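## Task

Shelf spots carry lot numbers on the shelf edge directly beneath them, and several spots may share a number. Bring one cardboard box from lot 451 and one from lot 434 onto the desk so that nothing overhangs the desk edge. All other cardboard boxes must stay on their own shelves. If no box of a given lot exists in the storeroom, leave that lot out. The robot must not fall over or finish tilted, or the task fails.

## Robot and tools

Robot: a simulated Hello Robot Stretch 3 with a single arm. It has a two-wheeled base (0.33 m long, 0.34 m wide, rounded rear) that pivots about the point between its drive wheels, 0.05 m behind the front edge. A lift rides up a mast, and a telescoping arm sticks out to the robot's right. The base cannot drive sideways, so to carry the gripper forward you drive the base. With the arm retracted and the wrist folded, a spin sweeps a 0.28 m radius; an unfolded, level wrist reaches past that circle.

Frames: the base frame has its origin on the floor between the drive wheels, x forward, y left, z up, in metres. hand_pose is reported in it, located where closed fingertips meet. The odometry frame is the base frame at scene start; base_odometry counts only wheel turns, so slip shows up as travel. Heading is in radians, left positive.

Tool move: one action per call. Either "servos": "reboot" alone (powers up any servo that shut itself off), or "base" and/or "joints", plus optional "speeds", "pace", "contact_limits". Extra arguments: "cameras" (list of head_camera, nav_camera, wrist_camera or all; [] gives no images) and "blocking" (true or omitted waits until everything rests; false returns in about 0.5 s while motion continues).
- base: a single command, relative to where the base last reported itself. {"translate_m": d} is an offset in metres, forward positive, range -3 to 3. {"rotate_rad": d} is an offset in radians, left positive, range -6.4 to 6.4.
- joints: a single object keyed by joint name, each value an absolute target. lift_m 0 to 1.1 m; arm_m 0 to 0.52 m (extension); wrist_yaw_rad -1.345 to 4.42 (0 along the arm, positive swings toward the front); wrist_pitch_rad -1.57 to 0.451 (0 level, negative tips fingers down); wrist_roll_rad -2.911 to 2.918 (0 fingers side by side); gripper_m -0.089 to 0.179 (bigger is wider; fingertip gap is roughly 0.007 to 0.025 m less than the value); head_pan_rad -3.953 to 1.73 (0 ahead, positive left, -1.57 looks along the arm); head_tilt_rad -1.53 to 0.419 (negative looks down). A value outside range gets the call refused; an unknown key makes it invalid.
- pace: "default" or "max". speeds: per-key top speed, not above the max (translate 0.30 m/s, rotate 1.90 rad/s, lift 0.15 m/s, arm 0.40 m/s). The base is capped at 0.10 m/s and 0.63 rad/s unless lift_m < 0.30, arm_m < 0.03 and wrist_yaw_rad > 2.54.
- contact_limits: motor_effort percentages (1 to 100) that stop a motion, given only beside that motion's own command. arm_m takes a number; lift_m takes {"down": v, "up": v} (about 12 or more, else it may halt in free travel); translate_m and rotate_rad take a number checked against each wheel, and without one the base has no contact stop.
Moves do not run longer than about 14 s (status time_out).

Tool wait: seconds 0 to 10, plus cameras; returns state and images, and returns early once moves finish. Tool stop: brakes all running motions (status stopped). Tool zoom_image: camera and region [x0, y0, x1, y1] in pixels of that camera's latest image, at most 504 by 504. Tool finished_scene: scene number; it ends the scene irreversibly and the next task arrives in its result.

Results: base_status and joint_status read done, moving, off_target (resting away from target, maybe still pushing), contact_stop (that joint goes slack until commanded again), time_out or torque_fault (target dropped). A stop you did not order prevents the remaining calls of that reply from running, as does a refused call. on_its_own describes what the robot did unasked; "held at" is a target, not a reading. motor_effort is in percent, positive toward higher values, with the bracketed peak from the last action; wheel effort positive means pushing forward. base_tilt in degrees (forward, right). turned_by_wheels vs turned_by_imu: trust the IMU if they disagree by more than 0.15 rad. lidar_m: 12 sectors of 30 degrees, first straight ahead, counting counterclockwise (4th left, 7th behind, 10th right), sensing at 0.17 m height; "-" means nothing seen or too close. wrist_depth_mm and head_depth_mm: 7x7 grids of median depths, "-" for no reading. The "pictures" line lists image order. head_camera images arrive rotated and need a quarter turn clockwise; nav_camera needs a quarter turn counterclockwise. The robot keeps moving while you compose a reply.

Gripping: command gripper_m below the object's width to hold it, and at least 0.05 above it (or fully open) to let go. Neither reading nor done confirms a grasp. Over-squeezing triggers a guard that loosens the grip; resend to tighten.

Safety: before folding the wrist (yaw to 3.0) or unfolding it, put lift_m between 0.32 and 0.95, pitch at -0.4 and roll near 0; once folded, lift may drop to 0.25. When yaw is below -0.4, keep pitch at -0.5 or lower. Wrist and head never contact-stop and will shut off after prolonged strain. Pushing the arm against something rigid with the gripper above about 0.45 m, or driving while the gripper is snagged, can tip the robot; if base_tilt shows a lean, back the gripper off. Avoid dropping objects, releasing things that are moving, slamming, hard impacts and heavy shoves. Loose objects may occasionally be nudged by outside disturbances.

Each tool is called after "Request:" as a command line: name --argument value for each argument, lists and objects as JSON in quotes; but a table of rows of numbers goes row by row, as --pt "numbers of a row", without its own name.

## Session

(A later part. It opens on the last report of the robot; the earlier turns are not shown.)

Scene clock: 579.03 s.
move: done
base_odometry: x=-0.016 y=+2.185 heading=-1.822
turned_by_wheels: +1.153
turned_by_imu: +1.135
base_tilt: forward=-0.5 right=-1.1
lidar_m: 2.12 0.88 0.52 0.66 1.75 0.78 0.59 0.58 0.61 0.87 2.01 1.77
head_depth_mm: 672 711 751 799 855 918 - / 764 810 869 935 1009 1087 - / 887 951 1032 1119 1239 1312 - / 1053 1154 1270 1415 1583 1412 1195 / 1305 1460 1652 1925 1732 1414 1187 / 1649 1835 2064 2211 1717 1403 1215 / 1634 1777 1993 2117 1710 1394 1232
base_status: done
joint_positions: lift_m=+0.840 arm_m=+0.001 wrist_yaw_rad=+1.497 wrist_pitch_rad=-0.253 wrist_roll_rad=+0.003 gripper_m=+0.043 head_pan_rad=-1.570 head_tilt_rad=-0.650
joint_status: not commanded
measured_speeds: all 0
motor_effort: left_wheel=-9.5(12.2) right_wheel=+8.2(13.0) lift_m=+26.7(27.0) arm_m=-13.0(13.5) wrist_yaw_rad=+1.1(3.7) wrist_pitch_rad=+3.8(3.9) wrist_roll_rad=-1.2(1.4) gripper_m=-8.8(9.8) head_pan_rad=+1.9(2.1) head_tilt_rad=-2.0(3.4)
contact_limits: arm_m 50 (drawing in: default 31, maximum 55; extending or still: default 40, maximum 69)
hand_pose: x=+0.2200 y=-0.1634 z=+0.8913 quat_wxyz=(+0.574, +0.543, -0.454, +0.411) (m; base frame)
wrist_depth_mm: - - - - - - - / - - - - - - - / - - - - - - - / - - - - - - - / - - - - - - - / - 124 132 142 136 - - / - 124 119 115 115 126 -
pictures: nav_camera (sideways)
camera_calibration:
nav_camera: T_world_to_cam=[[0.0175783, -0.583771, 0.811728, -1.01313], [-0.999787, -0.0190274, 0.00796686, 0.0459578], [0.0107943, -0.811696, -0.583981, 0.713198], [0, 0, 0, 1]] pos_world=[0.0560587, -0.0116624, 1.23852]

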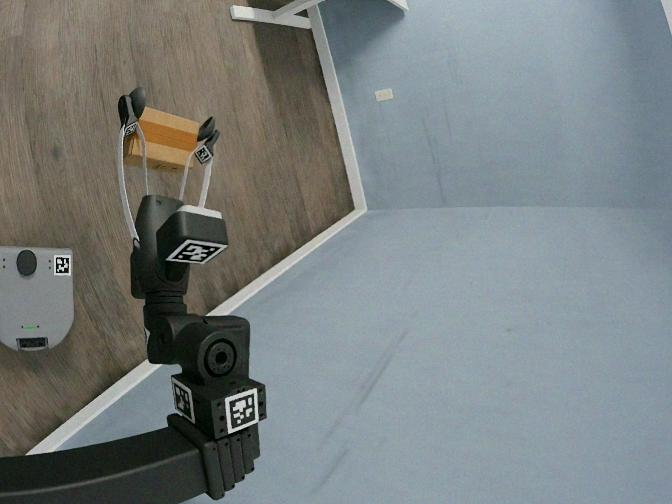

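Request:
move --base '{"translate_m": 0.9}' --cameras '[]'

Request:
move --base '{"translate_m": 0.9}' --cameras '[]'

Request:
move --base '{"rotate_rad": 0.443}' --joints '{"wrist_yaw_rad": 0.0, "head_tilt_rad": -0.6}' --cameras '["head_camera", "nav_camera"]'

Scene clock: 599.80 s.
move: done
base_odometry: x=-0.240 y=+1.314 heading=-1.823
turned_by_wheels: +0.000
turned_by_imu: +0.000
base_tilt: forward=-0.3 right=-1.3
lidar_m: 1.75 2.17 0.91 0.69 0.68 0.71 1.41 1.38 1.45 1.64 1.16 1.22
head_depth_mm: 1600 1689 1790 1920 1778 1454 - / 1649 1866 2037 2116 1772 1432 - / 1570 1748 1993 2191 1756 1434 - / 1490 1660 1869 2068 1742 1422 1196 / 1417 1578 1753 1995 1730 1407 1194 / 1362 1515 1662 1865 1717 1404 1212 / 1303 1419 1574 1719 1721 1385 1229
base_status: done
joint_positions: lift_m=+0.840 arm_m=+0.001 wrist_yaw_rad=+1.497 wrist_pitch_rad=-0.253 wrist_roll_rad=+0.003 gripper_m=+0.043 head_pan_rad=-1.570 head_tilt_rad=-0.650
joint_status: not commanded
measured_speeds: all 0
motor_effort: left_wheel=-0.1(9.9) right_wheel=+9.6(14.3) lift_m=+28.0(28.4) arm_m=-9.0(12.5) wrist_yaw_rad=+0.9(3.8) wrist_pitch_rad=+3.8(3.9) wrist_roll_rad=-1.1(1.5) gripper_m=-9.1(9.6) head_pan_rad=+2.0(2.0) head_tilt_rad=-3.6(4.3)
contact_limits: arm_m 50 (drawing in: default 31, maximum 55; extending or still: default 40, maximum 69)
hand_pose: x=+0.2200 y=-0.1634 z=+0.8913 quat_wxyz=(+0.574, +0.543, -0.454, +0.411) (m; base frame)
wrist_depth_mm: - - - - - - - / - - - - - - - / - - - - - - - / - - - - - - - / - - - - - - - / - 124 132 142 136 - - / - 124 119 115 115 126 -
pictures: none
No camera images: "cameras" was empty.

Scene clock: 609.93 s.
move: done
base_odometry: x=-0.465 y=+0.442 heading=-1.823
turned_by_wheels: +0.000
turned_by_imu: +0.000
base_tilt: forward=-0.3 right=-1.2
lidar_m: 1.79 2.11 1.45 1.10 1.09 1.14 2.23 2.17 1.05 0.72 0.55 0.89
head_depth_mm: 1311 1490 1724 1048 889 1434 - / 1240 1390 1539 1033 847 1403 - / 1170 1313 1394 1024 788 1417 - / 1114 1242 1350 1014 779 1355 1195 / 1055 1175 1283 1006 770 1125 1187 / 1016 1118 1221 997 769 661 1212 / 968 1064 1179 987 765 638 1175
base_status: done
joint_positions: lift_m=+0.840 arm_m=+0.001 wrist_yaw_rad=+1.497 wrist_pitch_rad=-0.253 wrist_roll_rad=+0.003 gripper_m=+0.043 head_pan_rad=-1.570 head_tilt_rad=-0.650
joint_status: not commanded
measured_speeds: all 0
motor_effort: left_wheel=+0.3(9.4) right_wheel=+10.0(13.6) lift_m=+28.9(29.1) arm_m=-6.5(10.0) wrist_yaw_rad=+1.8(3.4) wrist_pitch_rad=+3.6(3.9) wrist_roll_rad=-1.0(1.4) gripper_m=-8.9(9.7) head_pan_rad=+0.4(1.7) head_tilt_rad=-4.7(5.3)
contact_limits: arm_m 50 (drawing in: default 31, maximum 55; extending or still: default 40, maximum 69)
hand_pose: x=+0.2200 y=-0.1634 z=+0.8913 quat_wxyz=(+0.574, +0.543, -0.454, +0.411) (m; base frame)
wrist_depth_mm: - - - - - - - / - - - - - - - / - - - - - - - / - - - - - 460 - / - - - - 152 435 - / - 124 132 142 136 - - / - 124 119 115 115 118 -
pictures: none
No camera images: "cameras" was empty.

Scene clock: 611.77 s.
move: done
base_odometry: x=-0.465 y=+0.442 heading=-1.380
turned_by_wheels: +0.443
turned_by_imu: +0.435
base_tilt: forward=-0.4 right=-1.2
lidar_m: 2.11 1.58 1.12 1.08 1.11 1.49 2.17 1.77 0.72 0.56 0.90 1.64
head_depth_mm: 1000 1096 1223 1132 840 688 1313 / 993 1093 1217 1123 832 684 1329 / 994 1091 1211 1107 829 486 339 / 987 1086 1208 1095 822 319 307 / 989 1091 1208 1088 816 633 1170 / 978 1079 1200 1077 813 668 1215 / 983 1076 1194 1069 752 666 1212
base_status: done
joint_positions: lift_m=+0.840 arm_m=+0.001 wrist_yaw_rad=+0.003 wrist_pitch_rad=-0.253 wrist_roll_rad=+0.003 gripper_m=+0.043 head_pan_rad=-1.570 head_tilt_rad=-0.601
joint_status: all done
measured_speeds: all 0
motor_effort: left_wheel=-8.7(12.2) right_wheel=+8.5(12.5) lift_m=+28.8(29.5) arm_m=-6.8(7.2) wrist_yaw_rad=-3.1(6.3) wrist_pitch_rad=+3.9(3.9) wrist_roll_rad=-1.1(1.4) gripper_m=-9.4(9.4) head_pan_rad=+0.6(1.4) head_tilt_rad=+3.6(4.2)
contact_limits: arm_m 50 (drawing in: default 31, maximum 55; extending or still: default 40, maximum 69)
hand_pose: x=-0.0207 y=-0.3876 z=+0.8913 quat_wxyz=(+0.701, +0.090, -0.702, -0.088) (m; base frame)
wrist_depth_mm: - - - - - - - / - - - - - - - / - - - - - - - / - - - - - - - / 377 408 150 - 152 - - / - 124 132 142 136 - - / - 92 119 115 115 111 -
pictures: head_camera (sideways), nav_camera (sideways)
camera_calibration:
head_camera: T_world_to_cam=[[-0.0467173, 0.520655, -0.852488, 1.12492], [0.9975, -0.0209759, -0.0674751, 0.081341], [-0.0530129, -0.85351, -0.518373, 0.630507], [0, 0, 0, 1]] pos_world=[0.0048406, -0.0458456, 1.29131]
nav_camera: T_world_to_cam=[[0.0175158, -0.543184, 0.839431, -1.04931], [-0.999788, -0.0185792, 0.00883947, 0.0448167], [0.0107945, -0.839408, -0.543395, 0.660333], [0, 0, 0, 1]] pos_world=[0.0560587, -0.0148475, 1.23925]

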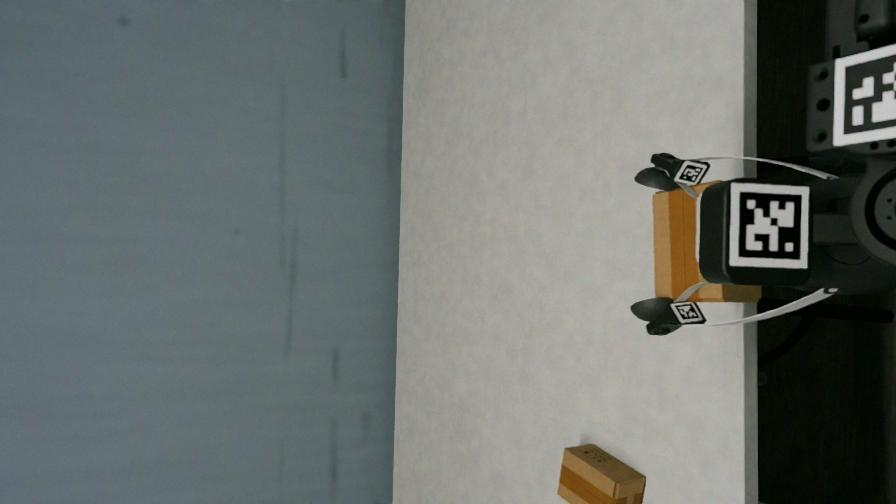

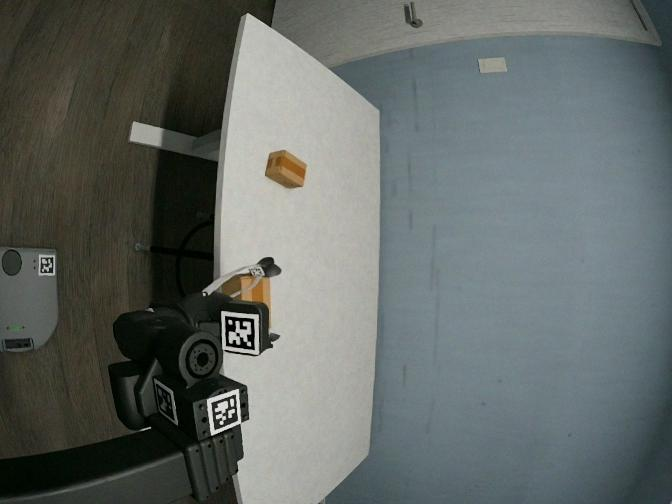

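Request:
move --joints '{"arm_m": 0.28}' --cameras '[]'

Request:
move --joints '{"lift_m": 0.74}' --cameras '["wrist_camera"]'

Request:
move --joints '{"lift_m": 0.7}' --speeds '{"lift_m": 0.03}' --contact_limits '{"lift_m": {"down": 12}}' --cameras '["wrist_camera", "head_camera"]'

Scene clock: 625.13 s.
move: done
base_odometry: x=-0.465 y=+0.442 heading=-1.380
turned_by_wheels: +0.000
turned_by_imu: +0.000
base_tilt: forward=-0.2 right=-1.2
lidar_m: 2.11 1.58 1.13 1.08 1.11 1.48 2.17 1.77 0.72 0.56 0.89 1.64
head_depth_mm: 1000 1100 1218 1134 811 293 - / 993 1096 1223 1076 375 628 1239 / 996 1095 1214 462 446 681 1199 / 988 1087 1207 698 498 675 1199 / 985 1083 1199 1089 818 672 1164 / 980 1075 1202 1085 810 671 1213 / 977 1079 1196 1066 754 648 1208
base_status: not commanded
joint_positions: lift_m=+0.840 arm_m=+0.280 wrist_yaw_rad=+0.003 wrist_pitch_rad=-0.253 wrist_roll_rad=+0.003 gripper_m=+0.043 head_pan_rad=-1.570 head_tilt_rad=-0.600
joint_status: all done
measured_speeds: all 0
motor_effort: left_wheel=-8.5(9.5) right_wheel=+8.2(9.4) lift_m=+29.0(29.7) arm_m=+12.7(15.1) wrist_yaw_rad=-3.5(4.5) wrist_pitch_rad=+3.7(3.9) wrist_roll_rad=-1.2(1.5) gripper_m=-9.0(9.5) head_pan_rad=+0.3(1.2) head_tilt_rad=+2.9(4.3)
hand_pose: x=-0.0207 y=-0.6670 z=+0.8912 quat_wxyz=(+0.701, +0.090, -0.702, -0.089) (m; base frame)
wrist_depth_mm: - - - - - - - / - - - - - - - / - - - - - - - / - - - - - - - / - - 151 - 152 - - / - - 132 142 136 - - / - 92 119 115 115 111 -
pictures: none
No camera images: "cameras" was empty.

Scene clock: 626.87 s.
move: done
base_odometry: x=-0.465 y=+0.442 heading=-1.380
turned_by_wheels: +0.000
turned_by_imu: +0.000
base_tilt: forward=-0.3 right=-1.1
lidar_m: 2.10 1.58 1.13 1.08 1.11 1.48 2.17 1.77 0.72 0.56 0.89 1.64
head_depth_mm: 998 1097 1227 1137 841 690 350 / 993 1092 1216 1123 803 394 341 / 992 1090 1215 1109 501 626 1210 / 993 1087 1212 1099 584 641 1205 / 980 1077 1206 1090 788 674 1172 / 988 1080 1199 1077 813 668 1214 / 980 1077 1194 1064 755 647 1215
base_status: not commanded
joint_positions: lift_m=+0.740 arm_m=+0.280 wrist_yaw_rad=+0.003 wrist_pitch_rad=-0.253 wrist_roll_rad=+0.003 gripper_m=+0.043 head_pan_rad=-1.570 head_tilt_rad=-0.600
joint_status: all done
measured_speeds: all 0
motor_effort: left_wheel=-8.8(9.4) right_wheel=+8.8(9.3) lift_m=+25.1(28.0) arm_m=+9.3(12.6) wrist_yaw_rad=-3.7(4.6) wrist_pitch_rad=+3.8(3.9) wrist_roll_rad=-0.9(1.5) gripper_m=-8.8(9.5) head_pan_rad=+0.6(1.2) head_tilt_rad=+2.8(3.6)
hand_pose: x=-0.0207 y=-0.6670 z=+0.7912 quat_wxyz=(+0.701, +0.090, -0.702, -0.089) (m; base frame)
wrist_depth_mm: - - - - - - - / - - - - - - - / - - - - - - - / - - - - - - - / - - 151 - 152 - - / - - 132 141 136 - - / - 92 119 115 115 111 -
pictures: wrist_camera
camera_calibration:
wrist_camera: T_world_to_cam=[[-0.998836, -0.0427502, -0.0223501, -0.024936], [0.00129234, 0.43943, -0.898276, 1.0364], [0.0482227, -0.897259, -0.438863, -0.084067], [0, 0, 0, 1]] pos_world=[-0.0221925, -0.531921, 0.893522]

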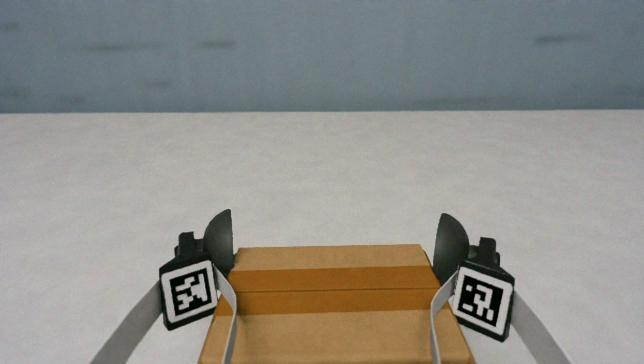

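Scene clock: 628.63 s.
move: done
base_odometry: x=-0.465 y=+0.442 heading=-1.380
turned_by_wheels: +0.000
turned_by_imu: +0.000
base_tilt: forward=-0.2 right=-1.3
lidar_m: 2.10 1.58 1.13 1.07 1.10 1.48 2.17 1.77 0.72 0.56 0.90 1.64
head_depth_mm: 1002 1102 1224 1131 840 690 1239 / 998 1094 1217 1123 835 456 371 / 994 1088 1208 1111 769 520 1209 / 994 1086 1210 1101 611 623 1207 / 989 1086 1208 1090 815 672 1169 / 985 1080 1199 1079 810 667 1217 / 983 1074 1195 1072 754 666 1217
base_status: not commanded
joint_positions: lift_m=+0.700 arm_m=+0.280 wrist_yaw_rad=+0.003 wrist_pitch_rad=-0.189 wrist_roll_rad=+0.003 gripper_m=+0.043 head_pan_rad=-1.570 head_tilt_rad=-0.600
joint_status: all done
measured_speeds: all 0
motor_effort: left_wheel=-8.4(9.2) right_wheel=+7.8(8.9) lift_m=+16.6(26.1) arm_m=+5.5(9.1) wrist_yaw_rad=-2.9(4.6) wrist_pitch_rad=-7.9(8.5) wrist_roll_rad=-1.1(1.4) gripper_m=-8.9(9.7) head_pan_rad=+0.4(1.0) head_tilt_rad=+2.1(3.2)
contact_limits: lift_m down 12 (down: maximum 72; up: maximum 65)
hand_pose: x=-0.0207 y=-0.6721 z=+0.7669 quat_wxyz=(+0.703, +0.068, -0.705, -0.066) (m; base frame)
wrist_depth_mm: - - - - - - - / - - - - - - - / - - - - - - - / - - - - - - - / - - 150 - 149 - - / - - 131 142 136 - - / - 91 118 113 116 117 -
pictures: head_camera (sideways), wrist_camera
camera_calibration:
head_camera: T_world_to_cam=[[-0.0467557, 0.51985, -0.852977, 1.12552], [0.997499, -0.0210192, -0.0674878, 0.0813556], [-0.0530124, -0.853999, -0.517567, 0.629441], [0, 0, 0, 1]] pos_world=[0.00484048, -0.0458495, 1.29131]
wrist_camera: T_world_to_cam=[[-0.998836, -0.044124, -0.0194851, -0.0288213], [0.00119186, 0.381262, -0.924466, 0.997753], [0.0482201, -0.923413, -0.380766, -0.161439], [0, 0, 0, 1]] pos_world=[-0.0221924, -0.530752, 0.860357]

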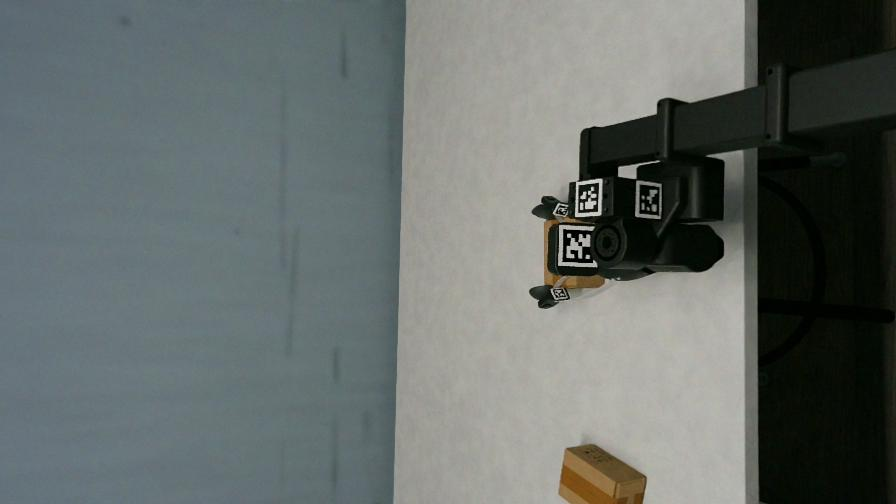

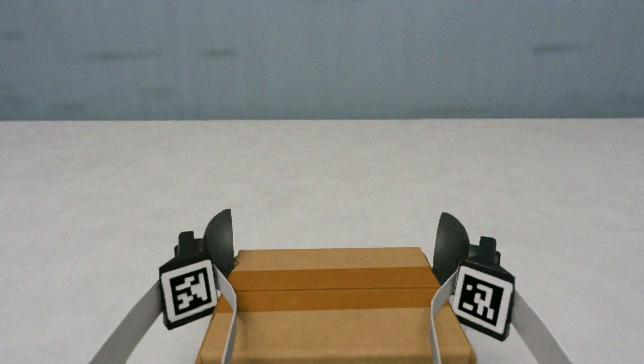

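Request:
move --joints '{"lift_m": 0.712}' --speeds '{"lift_m": 0.03}' --cameras '[]'

Request:
move --joints '{"gripper_m": 0.179}' --cameras '[]'

Request:
move --joints '{"arm_m": 0.0}' --cameras '["head_camera"]'

Scene clock: 635.03 s.
move: done
base_odometry: x=-0.465 y=+0.442 heading=-1.380
turned_by_wheels: +0.000
turned_by_imu: +0.000
base_tilt: forward=-0.4 right=-1.1
lidar_m: 2.10 1.58 1.12 1.08 1.11 1.49 2.17 1.77 0.72 0.56 0.90 1.64
head_depth_mm: 996 1101 1225 1135 843 690 1226 / 999 1100 1217 1131 835 436 359 / 990 1090 1215 1109 536 521 1205 / 992 1088 1204 1105 606 623 1202 / 989 1086 1204 1092 811 673 1168 / 988 1074 1194 1078 812 669 1215 / 982 1075 1196 1065 753 664 1212
base_status: not commanded
joint_positions: lift_m=+0.712 arm_m=+0.280 wrist_yaw_rad=+0.003 wrist_pitch_rad=-0.236 wrist_roll_rad=+0.003 gripper_m=+0.043 head_pan_rad=-1.570 head_tilt_rad=-0.600
joint_status: all done
measured_speeds: all 0
motor_effort: left_wheel=-8.7(9.1) right_wheel=+7.9(8.2) lift_m=+30.4(31.8) arm_m=-2.1(2.6) wrist_yaw_rad=-3.9(4.1) wrist_pitch_rad=+0.8(8.0) wrist_roll_rad=-1.0(1.3) gripper_m=-9.2(9.4) head_pan_rad=+0.2(1.0) head_tilt_rad=+1.5(2.5)
hand_pose: x=-0.0208 y=-0.6684 z=+0.7673 quat_wxyz=(+0.702, +0.085, -0.703, -0.083) (m; base frame)
wrist_depth_mm: - - - - - - - / - - - - - - - / - - - - - - - / - - - - - - - / - - 150 - 150 - - / - - 132 142 136 - - / - 92 119 114 114 111 -
pictures: none
No camera images: "cameras" was empty.

Scene clock: 636.93 s.
move: done
base_odometry: x=-0.465 y=+0.442 heading=-1.380
turned_by_wheels: +0.000
turned_by_imu: +0.000
base_tilt: forward=-0.4 right=-1.2
lidar_m: 2.10 1.57 1.12 1.08 1.11 1.48 2.17 1.77 0.72 0.56 0.90 1.64
head_depth_mm: 1002 1102 1223 1130 843 690 1220 / 995 1092 1219 1126 835 436 359 / 989 1090 1212 1105 534 519 1202 / 988 1083 1212 1097 607 621 1202 / 985 1083 1199 1089 787 674 1166 / 982 1078 1201 1081 809 670 1217 / 982 1074 1196 1064 755 664 1206
base_status: not commanded
joint_positions: lift_m=+0.712 arm_m=+0.280 wrist_yaw_rad=+0.003 wrist_pitch_rad=-0.244 wrist_roll_rad=+0.003 gripper_m=+0.179 head_pan_rad=-1.570 head_tilt_rad=-0.600
joint_status: all done
measured_speeds: all 0
motor_effort: left_wheel=-8.2(8.6) right_wheel=+7.6(8.7) lift_m=+27.7(30.1) arm_m=-6.2(6.3) wrist_yaw_rad=-2.4(4.7) wrist_pitch_rad=+2.0(2.1) wrist_roll_rad=-1.1(1.3) gripper_m=+0.3(84.2) head_pan_rad=-0.4(0.8) head_tilt_rad=+1.8(2.8)
hand_pose: x=-0.0208 y=-0.6678 z=+0.7655 quat_wxyz=(+0.701, +0.087, -0.702, -0.085) (m; base frame)
wrist_depth_mm: - - - - - - - / - - - - - - - / - - - - - - - / - - - - - - - / - 143 - 152 156 - - / - 126 135 140 134 - - / - - 113 113 116 - 105
pictures: none
No camera images: "cameras" was empty.

Scene clock: 640.20 s.
move: done
base_odometry: x=-0.465 y=+0.442 heading=-1.380
turned_by_wheels: +0.000
turned_by_imu: +0.000
base_tilt: forward=-0.3 right=-1.1
lidar_m: 2.11 1.57 1.13 1.07 1.11 1.48 2.17 1.77 0.72 0.56 0.90 1.64
head_depth_mm: 1002 1100 1221 1138 845 689 1244 / 991 1092 1219 1123 834 686 1242 / 986 1091 1215 1112 825 682 1175 / 994 1086 1210 1100 768 678 389 / 987 1086 1205 1090 816 672 1162 / 985 1084 1193 1084 812 667 1218 / 983 1080 1189 1073 755 664 1210
base_status: not commanded
joint_positions: lift_m=+0.712 arm_m=+0.001 wrist_yaw_rad=+0.003 wrist_pitch_rad=-0.244 wrist_roll_rad=+0.003 gripper_m=+0.179 head_pan_rad=-1.570 head_tilt_rad=-0.600
joint_status: all done
measured_speeds: all 0
motor_effort: left_wheel=-8.4(8.7) right_wheel=+7.4(8.4) lift_m=+24.3(28.4) arm_m=-12.1(14.6) wrist_yaw_rad=-2.8(4.6) wrist_pitch_rad=+2.1(2.2) wrist_roll_rad=-1.0(1.3) gripper_m=+0.3(1.3) head_pan_rad=-0.3(0.9) head_tilt_rad=+0.6(2.2)
hand_pose: x=-0.0208 y=-0.3884 z=+0.7654 quat_wxyz=(+0.701, +0.087, -0.702, -0.086) (m; base frame)
wrist_depth_mm: - - - - - - - / - - - - - - - / 330 375 - 368 - - - / 327 - - - - - - / - 142 - - - - - / - 140 - - - - - / 118 - - - - 975 105
pictures: head_camera (sideways)
camera_calibration:
head_camera: T_world_to_cam=[[-0.0467557, 0.51985, -0.852977, 1.12552], [0.997499, -0.0210192, -0.0674878, 0.0813556], [-0.0530124, -0.853999, -0.517567, 0.629441], [0, 0, 0, 1]] pos_world=[0.00484048, -0.0458495, 1.29131]

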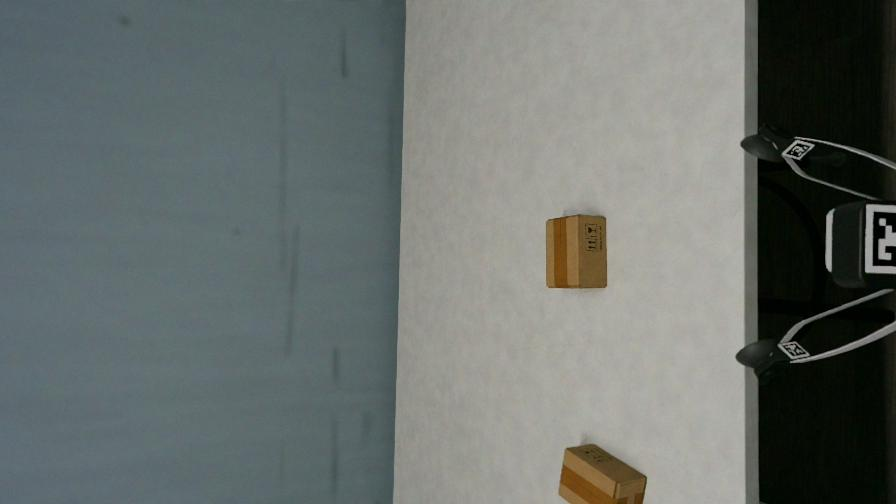

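Request:
finished_scene --scene 2

The scene is finished: the task was done.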